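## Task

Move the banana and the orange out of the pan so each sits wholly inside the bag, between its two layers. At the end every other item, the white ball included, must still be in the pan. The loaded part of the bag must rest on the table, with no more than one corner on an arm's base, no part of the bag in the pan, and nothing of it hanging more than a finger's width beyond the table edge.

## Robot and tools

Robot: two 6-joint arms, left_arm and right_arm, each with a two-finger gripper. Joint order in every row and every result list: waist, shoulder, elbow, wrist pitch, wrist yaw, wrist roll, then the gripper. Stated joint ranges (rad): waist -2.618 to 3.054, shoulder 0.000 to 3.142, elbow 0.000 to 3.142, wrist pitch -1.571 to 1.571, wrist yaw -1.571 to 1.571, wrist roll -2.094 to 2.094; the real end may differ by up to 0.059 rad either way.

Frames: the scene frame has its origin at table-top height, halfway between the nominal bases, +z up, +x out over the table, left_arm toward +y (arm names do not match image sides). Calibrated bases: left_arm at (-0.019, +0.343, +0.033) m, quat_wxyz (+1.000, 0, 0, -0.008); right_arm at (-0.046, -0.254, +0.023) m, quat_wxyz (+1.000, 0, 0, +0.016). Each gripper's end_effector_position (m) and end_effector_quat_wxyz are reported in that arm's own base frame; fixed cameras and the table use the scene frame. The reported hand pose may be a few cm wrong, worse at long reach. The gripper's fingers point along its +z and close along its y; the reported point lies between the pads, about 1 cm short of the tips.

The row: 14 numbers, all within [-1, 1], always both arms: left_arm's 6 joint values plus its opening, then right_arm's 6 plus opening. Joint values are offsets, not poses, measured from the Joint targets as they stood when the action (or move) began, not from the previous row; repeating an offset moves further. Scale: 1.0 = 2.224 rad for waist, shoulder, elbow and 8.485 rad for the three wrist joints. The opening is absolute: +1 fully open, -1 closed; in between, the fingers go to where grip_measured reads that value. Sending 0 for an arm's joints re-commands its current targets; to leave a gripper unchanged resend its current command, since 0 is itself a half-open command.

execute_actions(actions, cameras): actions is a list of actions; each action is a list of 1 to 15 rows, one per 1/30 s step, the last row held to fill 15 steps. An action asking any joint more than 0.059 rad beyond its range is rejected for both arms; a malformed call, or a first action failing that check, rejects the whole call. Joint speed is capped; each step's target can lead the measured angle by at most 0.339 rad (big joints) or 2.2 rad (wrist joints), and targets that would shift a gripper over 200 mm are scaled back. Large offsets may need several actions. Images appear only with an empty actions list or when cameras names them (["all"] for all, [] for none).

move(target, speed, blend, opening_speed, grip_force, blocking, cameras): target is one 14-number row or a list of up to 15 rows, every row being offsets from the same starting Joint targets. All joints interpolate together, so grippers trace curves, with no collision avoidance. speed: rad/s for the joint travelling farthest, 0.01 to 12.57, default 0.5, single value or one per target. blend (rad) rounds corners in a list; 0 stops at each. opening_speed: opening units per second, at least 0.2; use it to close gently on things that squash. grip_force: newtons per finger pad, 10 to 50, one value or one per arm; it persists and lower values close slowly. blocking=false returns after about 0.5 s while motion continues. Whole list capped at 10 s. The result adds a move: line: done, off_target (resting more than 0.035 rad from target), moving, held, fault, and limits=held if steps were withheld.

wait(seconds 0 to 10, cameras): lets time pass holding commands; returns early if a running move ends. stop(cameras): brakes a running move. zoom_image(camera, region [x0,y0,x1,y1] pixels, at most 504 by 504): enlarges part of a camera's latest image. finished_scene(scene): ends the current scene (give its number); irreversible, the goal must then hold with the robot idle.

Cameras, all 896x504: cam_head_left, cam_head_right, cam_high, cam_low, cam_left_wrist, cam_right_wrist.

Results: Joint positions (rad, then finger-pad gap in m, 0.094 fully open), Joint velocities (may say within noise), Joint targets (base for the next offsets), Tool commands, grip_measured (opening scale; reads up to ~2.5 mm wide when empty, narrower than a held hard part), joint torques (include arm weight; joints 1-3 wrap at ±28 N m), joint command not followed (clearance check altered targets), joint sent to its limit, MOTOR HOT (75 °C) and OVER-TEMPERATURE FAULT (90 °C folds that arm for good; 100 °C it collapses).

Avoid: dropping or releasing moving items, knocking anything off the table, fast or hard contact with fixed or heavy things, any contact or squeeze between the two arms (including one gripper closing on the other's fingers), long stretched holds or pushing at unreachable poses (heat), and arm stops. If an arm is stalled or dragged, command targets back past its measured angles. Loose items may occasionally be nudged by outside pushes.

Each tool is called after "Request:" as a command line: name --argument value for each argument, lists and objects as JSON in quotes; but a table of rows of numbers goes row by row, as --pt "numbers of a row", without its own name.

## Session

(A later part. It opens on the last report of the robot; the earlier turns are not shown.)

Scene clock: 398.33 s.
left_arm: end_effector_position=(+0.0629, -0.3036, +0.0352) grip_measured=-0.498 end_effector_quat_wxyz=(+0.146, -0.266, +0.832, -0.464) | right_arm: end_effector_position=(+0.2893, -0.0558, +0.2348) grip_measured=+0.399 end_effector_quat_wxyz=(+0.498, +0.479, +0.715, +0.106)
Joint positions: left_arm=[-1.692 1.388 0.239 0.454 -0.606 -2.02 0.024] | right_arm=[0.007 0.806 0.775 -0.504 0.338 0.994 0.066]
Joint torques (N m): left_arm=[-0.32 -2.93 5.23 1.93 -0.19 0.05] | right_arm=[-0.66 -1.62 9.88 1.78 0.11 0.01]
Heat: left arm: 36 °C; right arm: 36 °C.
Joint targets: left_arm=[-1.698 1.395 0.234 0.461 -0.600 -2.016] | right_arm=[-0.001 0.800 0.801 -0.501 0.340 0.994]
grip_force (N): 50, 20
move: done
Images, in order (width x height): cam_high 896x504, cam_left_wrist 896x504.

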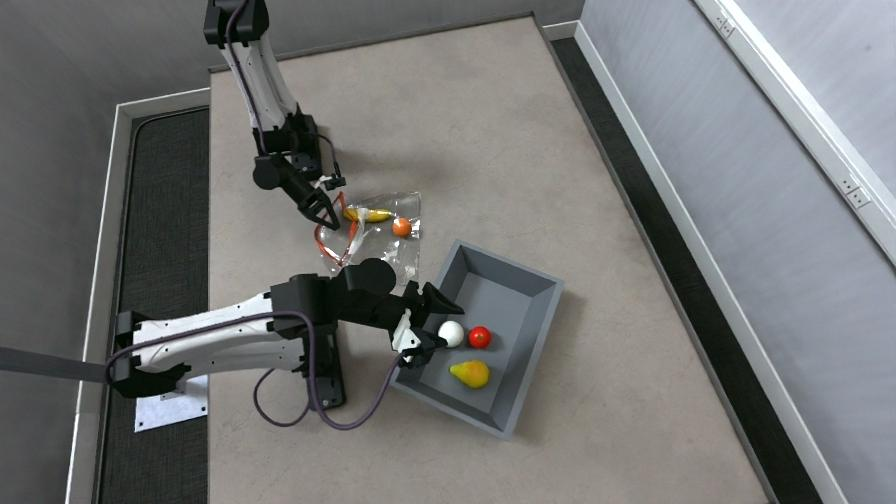

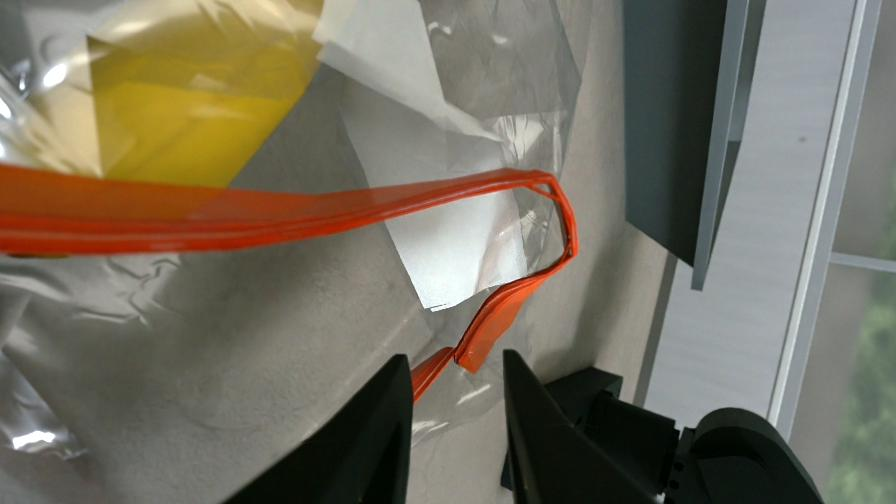

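Request:
move --target '[0.0644,0.1847,0.0929,0.0241,0,0,-0.5,0,0,0,0,0,0,0.4]' --speed 0.3 --cameras '["cam_high","cam_left_wrist"]'

Request:
zoom_image --camera "cam_left_wrist" --region '[250, 200, 650, 504]'

Scene clock: 400.77 s.
left_arm: end_effector_position=(+0.1024, -0.3499, +0.0018) grip_measured=-0.498 end_effector_quat_wxyz=(+0.178, -0.318, +0.816, -0.448) | right_arm: end_effector_position=(+0.2893, -0.0558, +0.2348) grip_measured=+0.399 end_effector_quat_wxyz=(+0.498, +0.479, +0.715, +0.106)
Joint positions: left_arm=[-1.562 1.793 0.425 0.658 -0.606 -2.02 0.024] | right_arm=[0.007 0.806 0.775 -0.504 0.338 0.994 0.066]
Joint torques (N m): left_arm=[0.7 -5.04 6.01 1.93 -0.21 0.04] | right_arm=[-0.68 -1.63 9.88 1.79 0.11 0]
Heat: left arm: 36 °C; right arm: 37 °C.
Joint targets: left_arm=[-1.555 1.805 0.440 0.666 -0.600 -2.016] | right_arm=[-0.001 0.800 0.801 -0.501 0.340 0.994]
grip_force (N): 50, 20
move: done
Images, in order (width x height): cam_high 896x504, cam_left_wrist 896x504.

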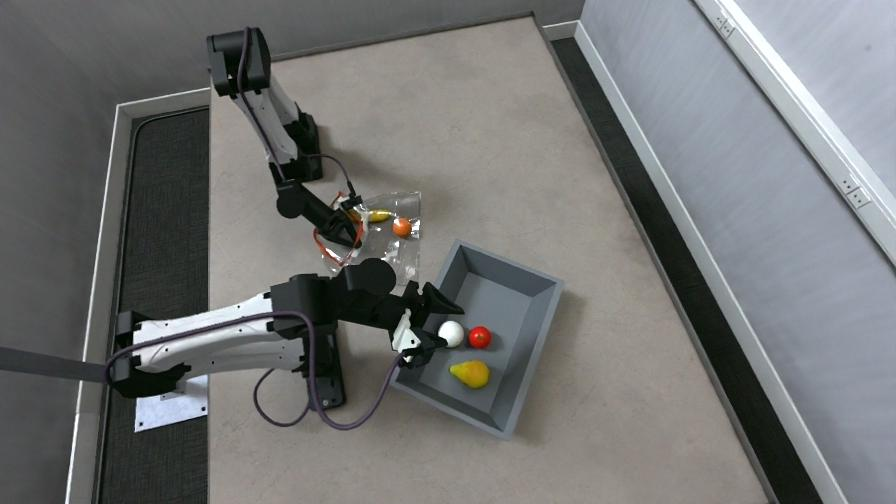

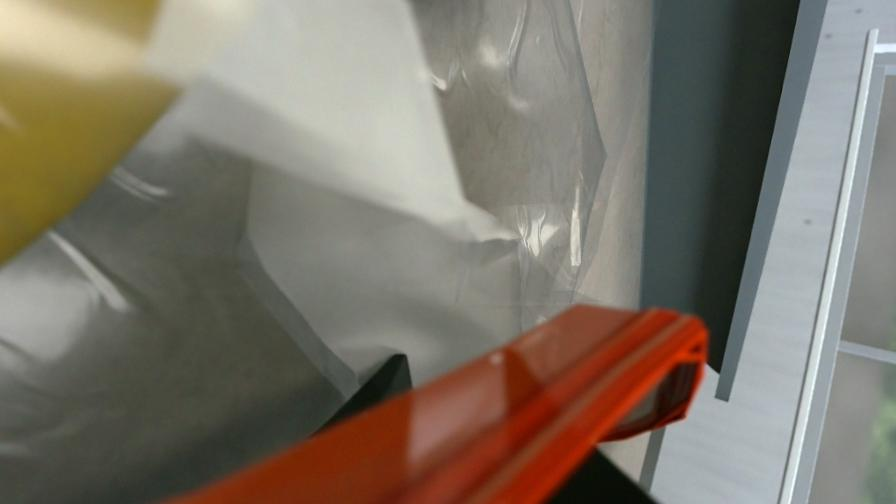

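Scaled by 1.260 from the camera's 896x504 image, which has a finer 1280x720 frame.

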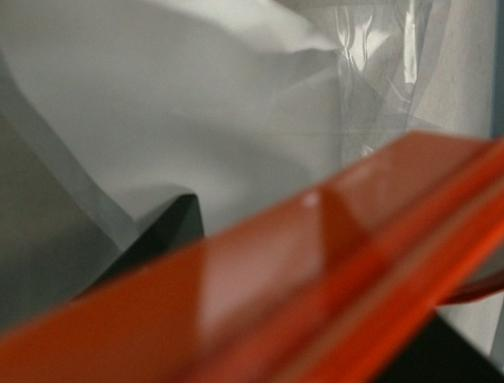

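Request:
move --pt "-0.058 -0.166 -0.0836 -0.0217 0 0 -0.5 0 0 0 0 0 0 0.4" --pt "-0.037 -0.1968 -0.0292 -0.044 0 0 -0.5 0 0 0 0 0 0 0.4" --speed 0.35 --blend '[0.03,0]' --cameras '["cam_low","cam_left_wrist"]'

Request:
zoom_image --camera "cam_low" --region '[440, 260, 640, 360]'

Scene clock: 403.93 s.
left_arm: end_effector_position=(+0.0760, -0.3195, +0.0526) grip_measured=-0.498 end_effector_quat_wxyz=(+0.160, -0.284, +0.830, -0.453) | right_arm: end_effector_position=(+0.2893, -0.0558, +0.2348) grip_measured=+0.399 end_effector_quat_wxyz=(+0.498, +0.479, +0.715, +0.106)
Joint positions: left_arm=[-1.644 1.382 0.359 0.308 -0.606 -2.02 0.024] | right_arm=[0.007 0.806 0.775 -0.504 0.338 0.994 0.066]
Joint torques (N m): left_arm=[0.73 -5 7.98 1.64 -0.21 0.04] | right_arm=[-0.68 -1.61 9.87 1.78 0.11 0]
Heat: left arm: 36 °C; right arm: 37 °C.
Joint targets: left_arm=[-1.637 1.368 0.375 0.292 -0.600 -2.016] | right_arm=[-0.001 0.800 0.801 -0.501 0.340 0.994]
grip_force (N): 50, 20
move: done
Images, in order (width x height): cam_low 896x504, cam_left_wrist 896x504.

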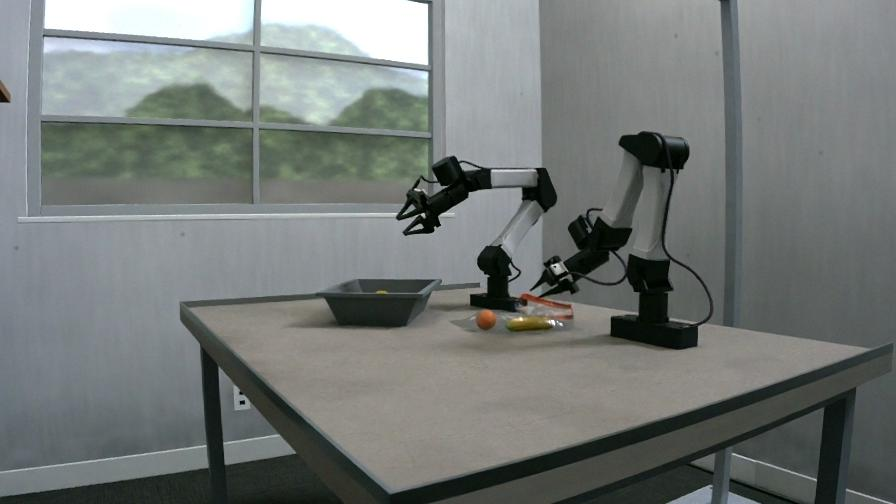

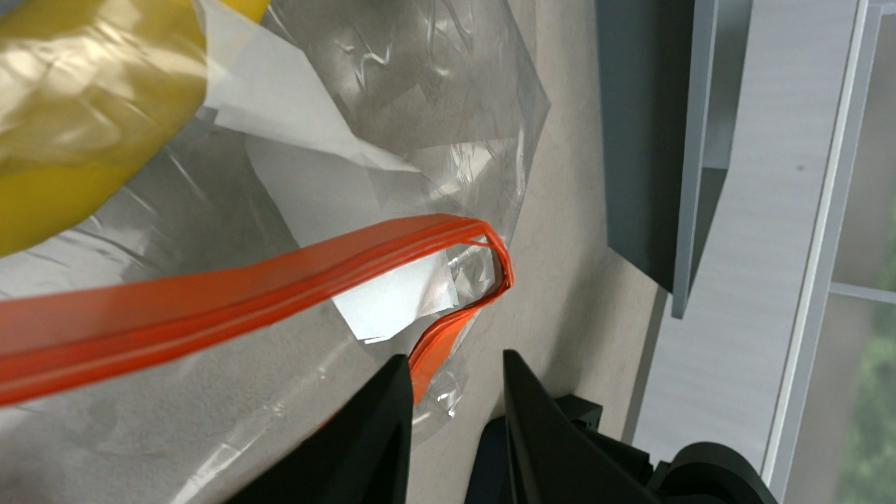

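Scaled by 2.520 from the camera's 896x504 image, which has a finer 1280x720 frame.

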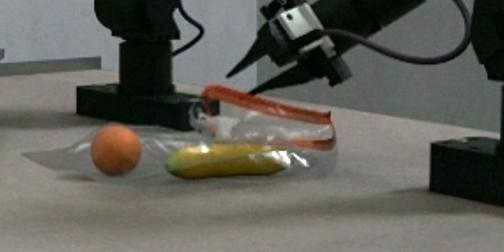

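Request:
move --target '[0.037,0.1287,0.0434,0.0223,0,0,-0.5,0,0,0,0,0,0,0.4]' --speed 0.3 --cameras '["cam_high","cam_left_wrist"]'

Request:
zoom_image --camera "cam_high" --region '[300, 160, 460, 300]'

Scene clock: 405.73 s.
left_arm: end_effector_position=(+0.1024, -0.3488, +0.0296) grip_measured=-0.498 end_effector_quat_wxyz=(+0.179, -0.318, +0.817, -0.446) | right_arm: end_effector_position=(+0.2893, -0.0558, +0.2348) grip_measured=+0.399 end_effector_quat_wxyz=(+0.498, +0.479, +0.715, +0.106)
Joint positions: left_arm=[-1.562 1.642 0.454 0.474 -0.606 -2.02 0.024] | right_arm=[0.007 0.806 0.775 -0.504 0.338 0.994 0.066]
Joint torques (N m): left_arm=[0.69 -4.63 7.36 1.94 -0.21 0.04] | right_arm=[-0.68 -1.61 9.88 1.79 0.11 0]
Heat: left arm: 36 °C; right arm: 37 °C.
Joint targets: left_arm=[-1.555 1.654 0.472 0.481 -0.600 -2.016] | right_arm=[-0.001 0.800 0.801 -0.501 0.340 0.994]
grip_force (N): 50, 20
move: done
Images, in order (width x height): cam_high 896x504, cam_left_wrist 896x504.

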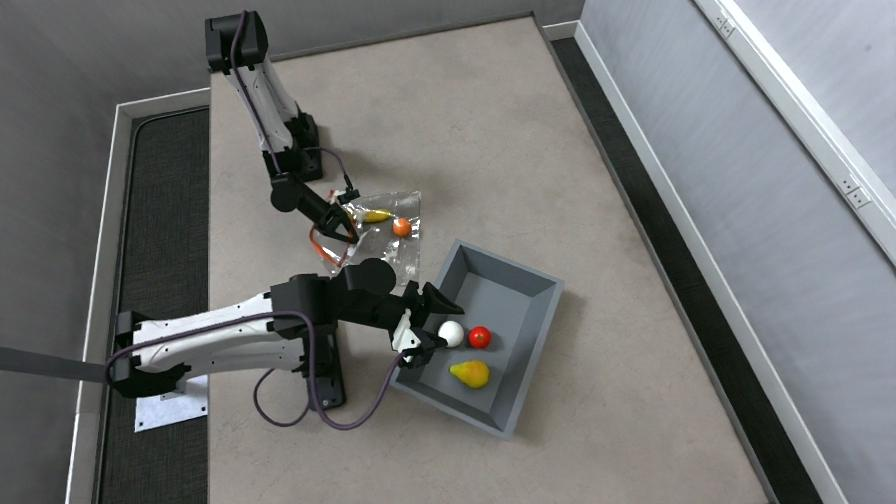

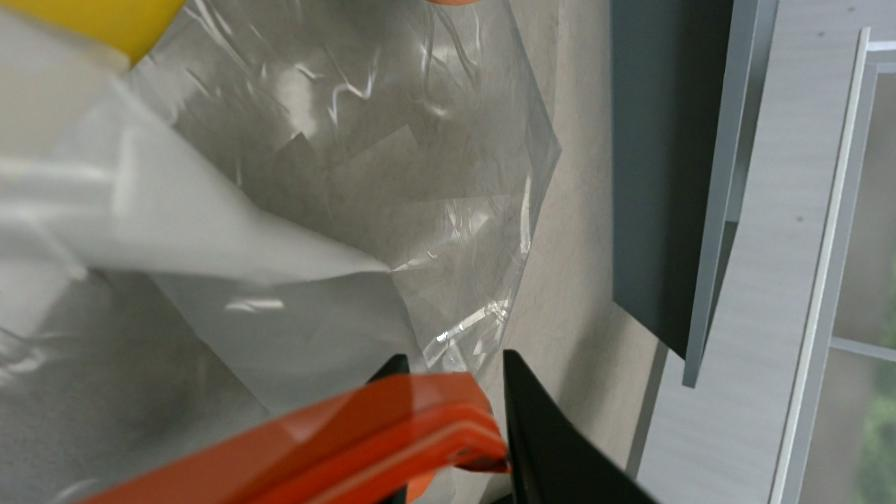

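Scaled by 3.150 from the camera's 896x504 image, which has a finer 1280x720 frame.

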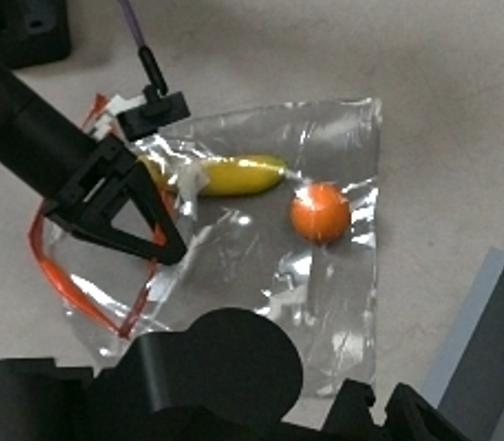

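Request:
move --pt "0 0 0 0 0 0 -1 0 0 0 0 0 0 0.4" --pt "-0.0049 -0.205 0.2745 -0.1256 0 0 -1 0 0 0 0 0 0 0.4" --speed 0.35 --opening_speed 0.5 --cameras '["cam_high","cam_low","cam_left_wrist"]'

Request:
zoom_image --camera "cam_high" --region '[300, 140, 460, 280]'

Request:
zoom_image --camera "cam_low" --region '[400, 200, 640, 360]'

Scene clock: 411.20 s.
left_arm: end_effector_position=(+0.1023, -0.3400, +0.2400) grip_measured=-0.983 end_effector_quat_wxyz=(+0.180, -0.317, +0.819, -0.443) | right_arm: end_effector_position=(+0.2893, -0.0558, +0.2348) grip_measured=+0.399 end_effector_quat_wxyz=(+0.498, +0.479, +0.715, +0.106)
Joint positions: left_arm=[-1.562 1.21 1.061 -0.572 -0.606 -2.02 0.001] | right_arm=[0.007 0.806 0.775 -0.504 0.338 0.994 0.066]
Joint torques (N m): left_arm=[-0.14 -4.92 10.39 1.73 -0.21 0.04] | right_arm=[-0.66 -1.61 9.88 1.79 0.11 -0.01]
Heat: left arm: 37 °C; right arm: 37 °C.
Joint targets: left_arm=[-1.566 1.198 1.082 -0.584 -0.600 -2.016] | right_arm=[-0.001 0.800 0.801 -0.501 0.340 0.994]
grip_force (N): 50, 20
move: done
Images, in order (width x height): cam_high 896x504, cam_low 896x504, cam_left_wrist 896x504.

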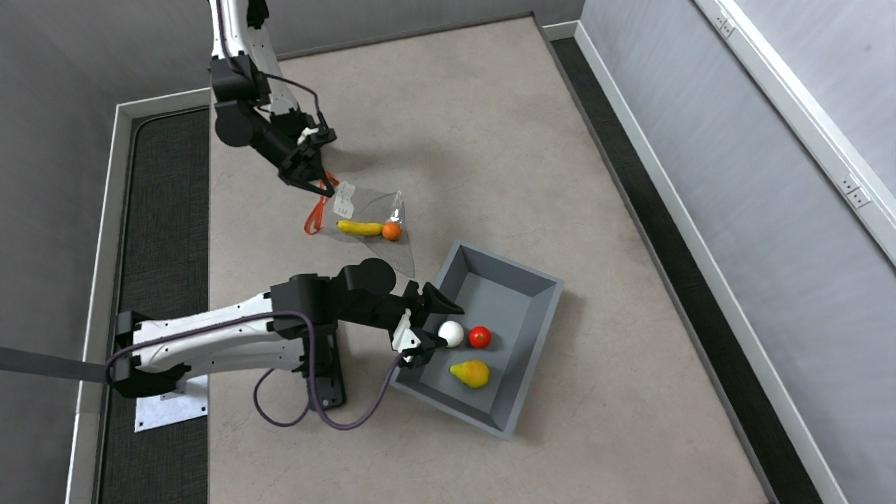

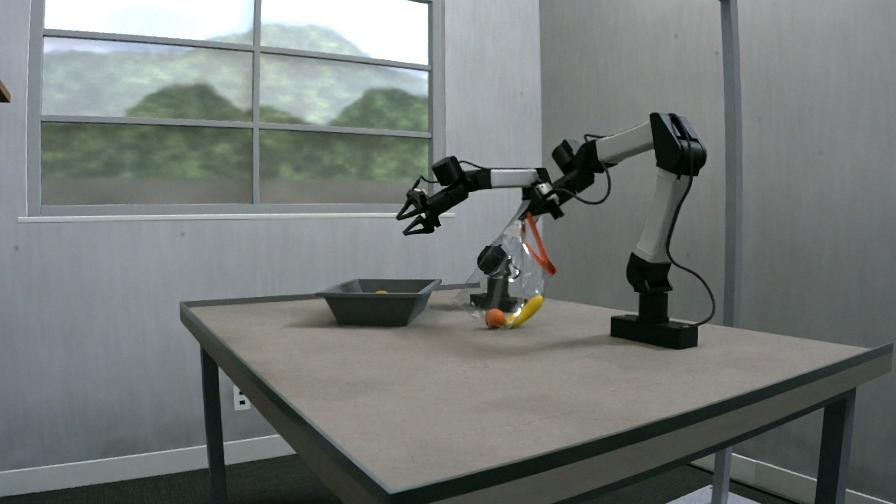

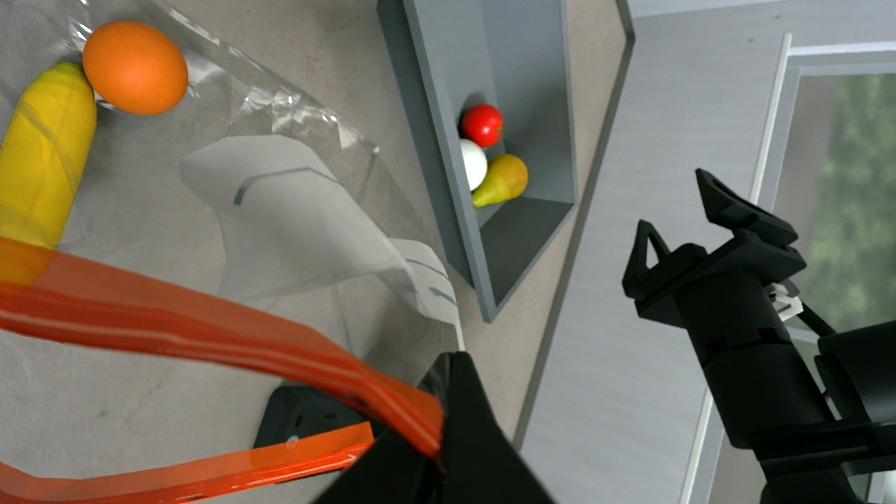

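Scaled by 3.150 from the camera's 896x504 image, which has a finer 1280x720 frame.

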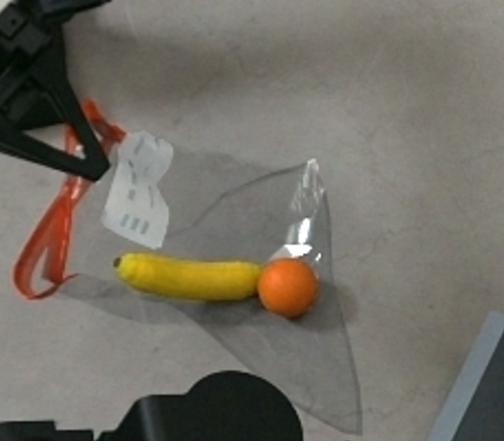

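Scaled by 2.100 from the camera's 896x504 image, which has a finer 1280x720 frame.

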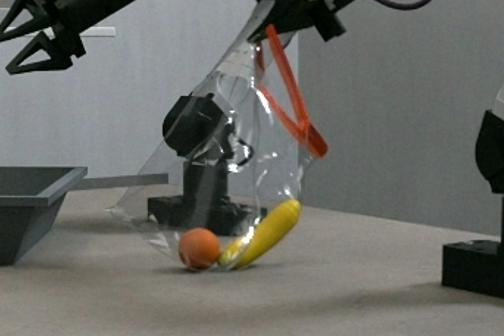

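Request:
move --pt "-0.0939 -0.0124 -0.1872 0.0458 0 0 -1 0 0 0 0 0 0 0.4" --pt "-0.1406 0.2416 -0.3451 0.1538 0 0 -1 0 0 0 0 0 0 0.4" --speed '[0.35,0.4]' --blend '[0.05,0]' --cameras '["cam_high","cam_low","cam_left_wrist"]'

Request:
zoom_image --camera "cam_high" --region '[280, 150, 440, 290]'

Request:
zoom_image --camera "cam_low" --region '[440, 260, 640, 360]'

Scene clock: 415.90 s.
left_arm: end_effector_position=(-0.0026, -0.3426, +0.0049) grip_measured=-0.983 end_effector_quat_wxyz=(+0.102, -0.191, +0.851, -0.478) | right_arm: end_effector_position=(+0.2893, -0.0558, +0.2348) grip_measured=+0.399 end_effector_quat_wxyz=(+0.498, +0.479, +0.715, +0.106)
Joint positions: left_arm=[-1.872 1.724 0.322 0.714 -0.606 -2.02 0.001] | right_arm=[0.007 0.806 0.775 -0.504 0.338 0.994 0.066]
Joint torques (N m): left_arm=[-0.35 -4.36 3.64 1.93 -0.19 0.03] | right_arm=[-0.66 -1.63 9.87 1.79 0.11 0]
Heat: left arm: 37 °C; right arm: 37 °C.
Joint targets: left_arm=[-1.879 1.736 0.315 0.721 -0.600 -2.016] | right_arm=[-0.001 0.800 0.801 -0.501 0.340 0.994]
grip_force (N): 50, 20
move: done
Images, in order (width x height): cam_high 896x504, cam_low 896x504, cam_left_wrist 896x504.

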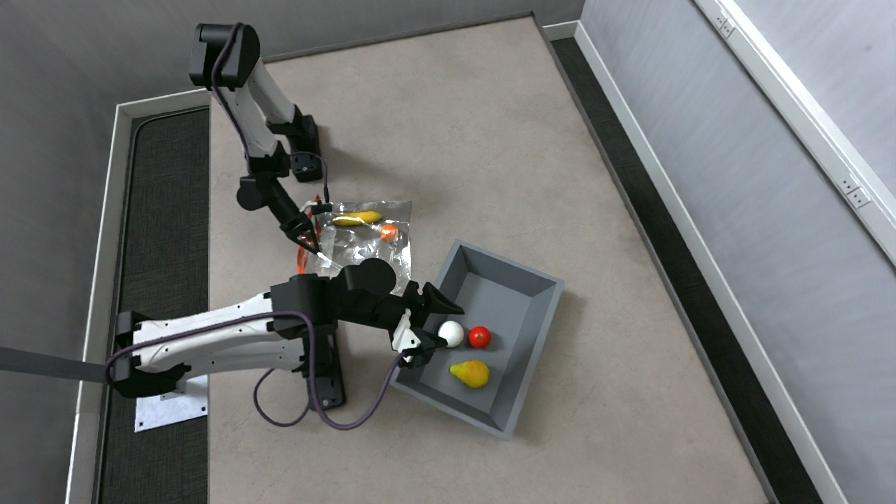

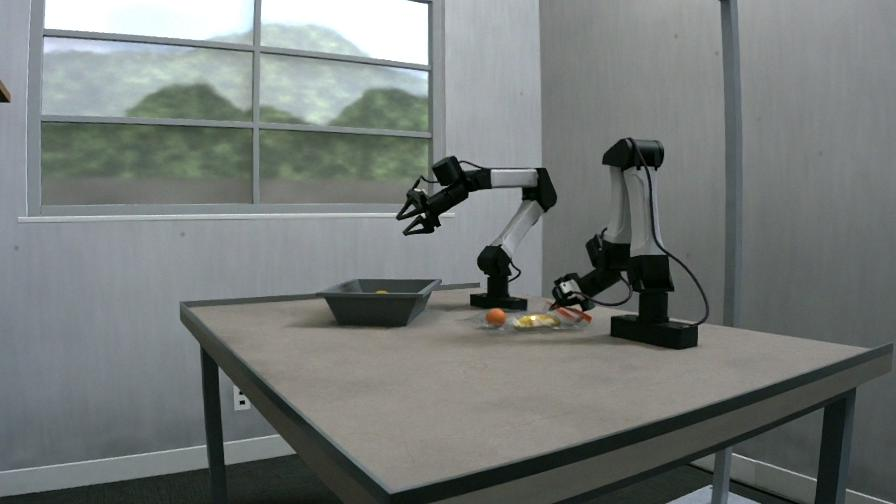

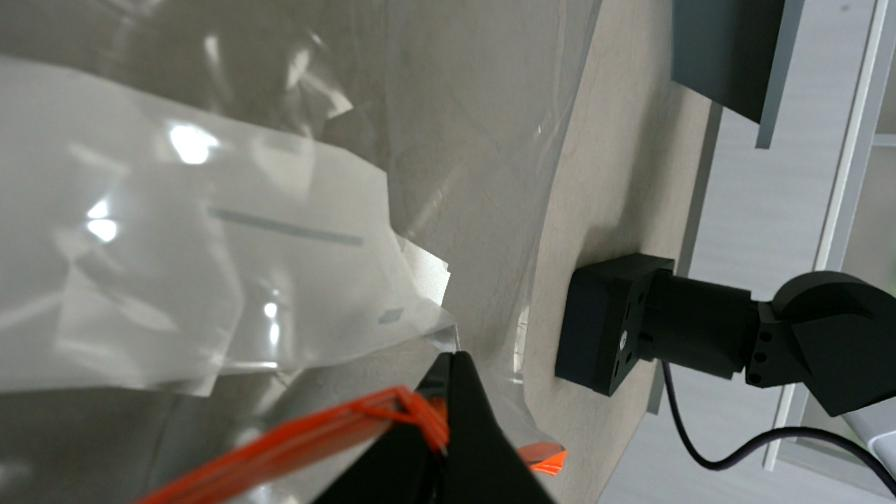

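Scaled by 3.150 from the camera's 896x504 image, which has a finer 1280x720 frame.

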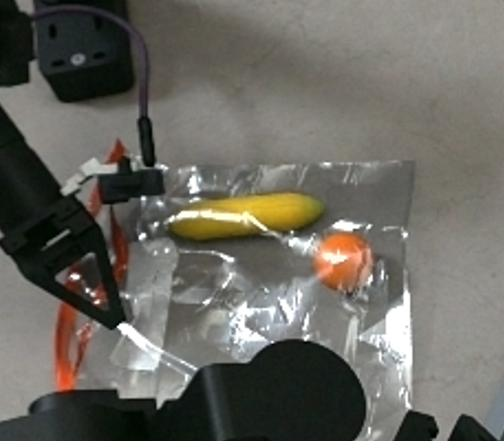

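Scaled by 2.520 from the camera's 896x504 image, which has a finer 1280x720 frame.

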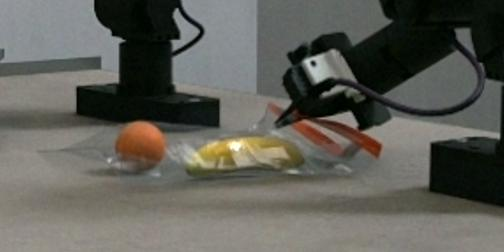

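Request:
move --pt "0 0 0 0 0 0 -0.5 0 0 0 0 0 0 0.4" --pt "-0.0509 -0.1889 -0.0592 -0.034 0 0 -0.5 0 0 0 0 0 0 0.4" --pt "0.05 -0.42 0.05 -0.08 0 0 -0.5 0 0 0 0 0 0 0.4" --pt "0.4 -0.5 0.08 -0.1 0 0 -0.5 0 0 0 0 0 0 0.4" --speed '[0.3,0.25,0.6,0.8]' --blend '[0,0.03,0.2,0]' --opening_speed 0.6 --cameras '["cam_high","cam_low","cam_head_left"]'

Request:
zoom_image --camera "cam_high" --region '[280, 160, 440, 300]'

Request:
zoom_image --camera "cam_head_left" --region '[300, 280, 460, 440]'

Request:
zoom_image --camera "cam_low" --region '[440, 260, 640, 360]'

Scene clock: 421.70 s.
left_arm: end_effector_position=(+0.2283, -0.1700, +0.2314) grip_measured=-0.502 end_effector_quat_wxyz=(-0.273, +0.530, -0.574, +0.562) | right_arm: end_effector_position=(+0.2893, -0.0558, +0.2348) grip_measured=+0.399 end_effector_quat_wxyz=(+0.498, +0.479, +0.715, +0.106)
Joint positions: left_arm=[-0.995 0.627 0.469 -0.112 -0.606 -2.02 0.023] | right_arm=[0.007 0.806 0.775 -0.504 0.338 0.994 0.066]
Joint torques (N m): left_arm=[0.72 -0.29 10.88 2 -0.05 0.05] | right_arm=[-0.68 -1.62 9.89 1.78 0.11 0]
Heat: left arm: 37 °C; right arm: 38 °C.
Joint targets: left_arm=[-0.989 0.623 0.493 -0.128 -0.600 -2.016] | right_arm=[-0.001 0.800 0.801 -0.501 0.340 0.994]
grip_force (N): 50, 20
move: done
Images, in order (width x height): cam_head_left 896x504, cam_high 896x504, cam_low 896x504.

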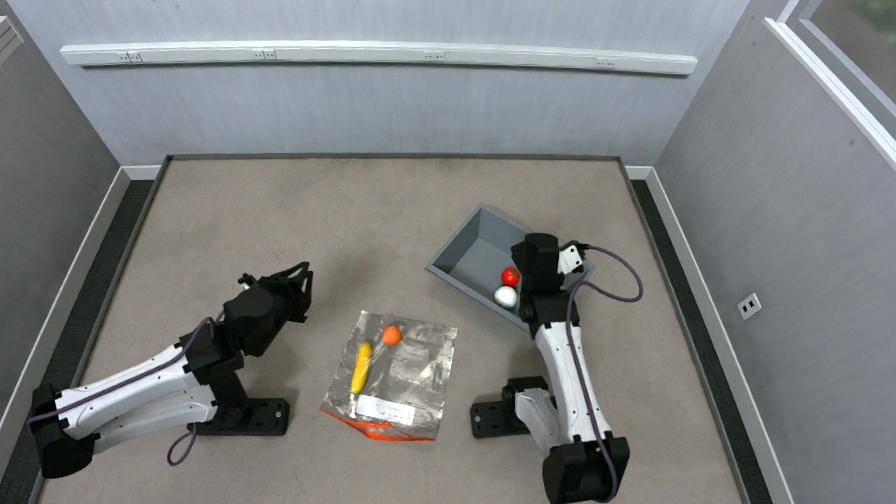

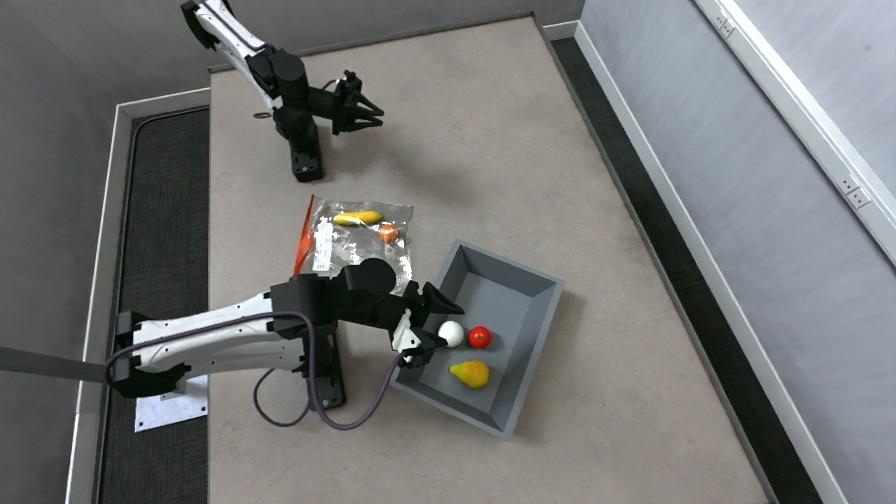

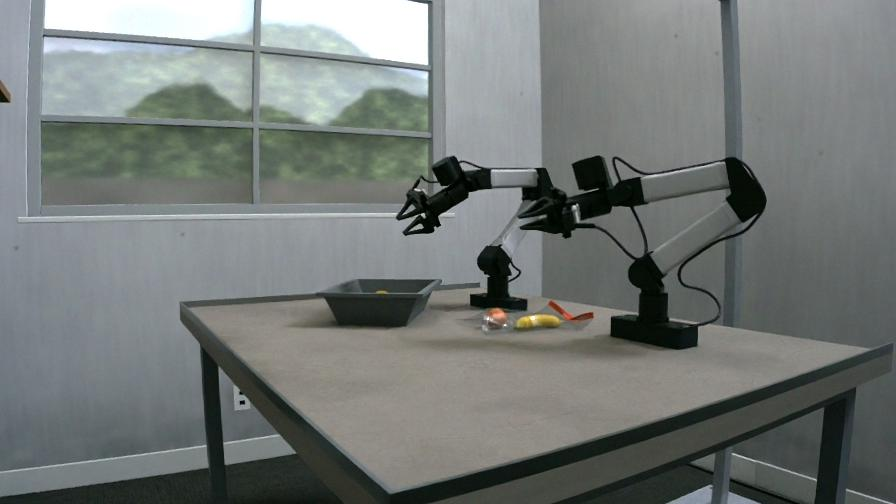

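Scaled by 3.150 from the camera's 896x504 image, which has a finer 1280x720 frame.

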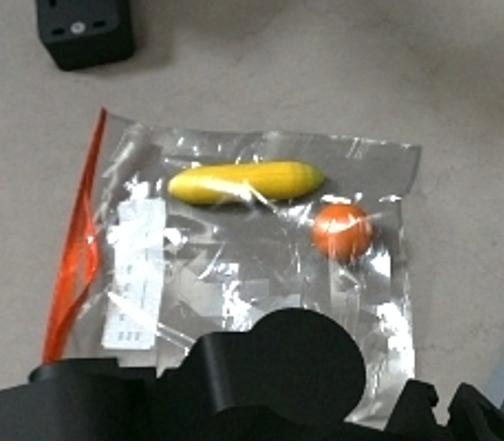

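Scaled by 3.150 from the camera's 896x504 image, which has a finer 1280x720 frame.

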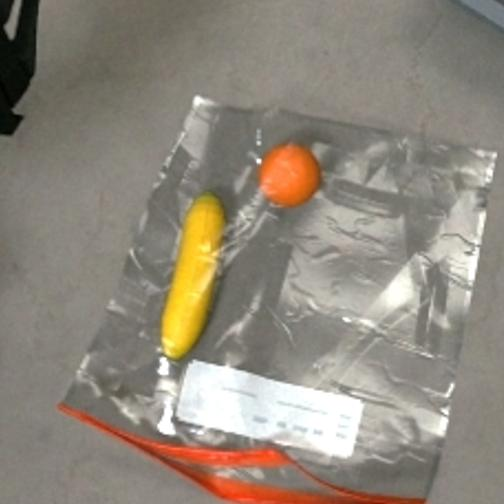

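Scaled by 2.520 from the camera's 896x504 image, which has a finer 1280x720 frame.

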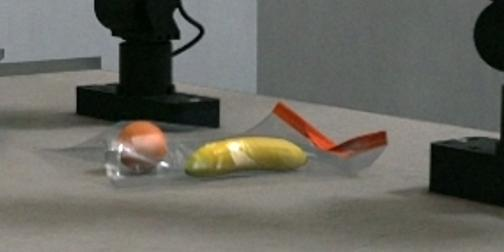

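Both fruits are now well inside the bag, which lies flat and clear of the pan, the arm bases and the table edge.

Request:
finished_scene --scene 2

The scene is finished: the task was done.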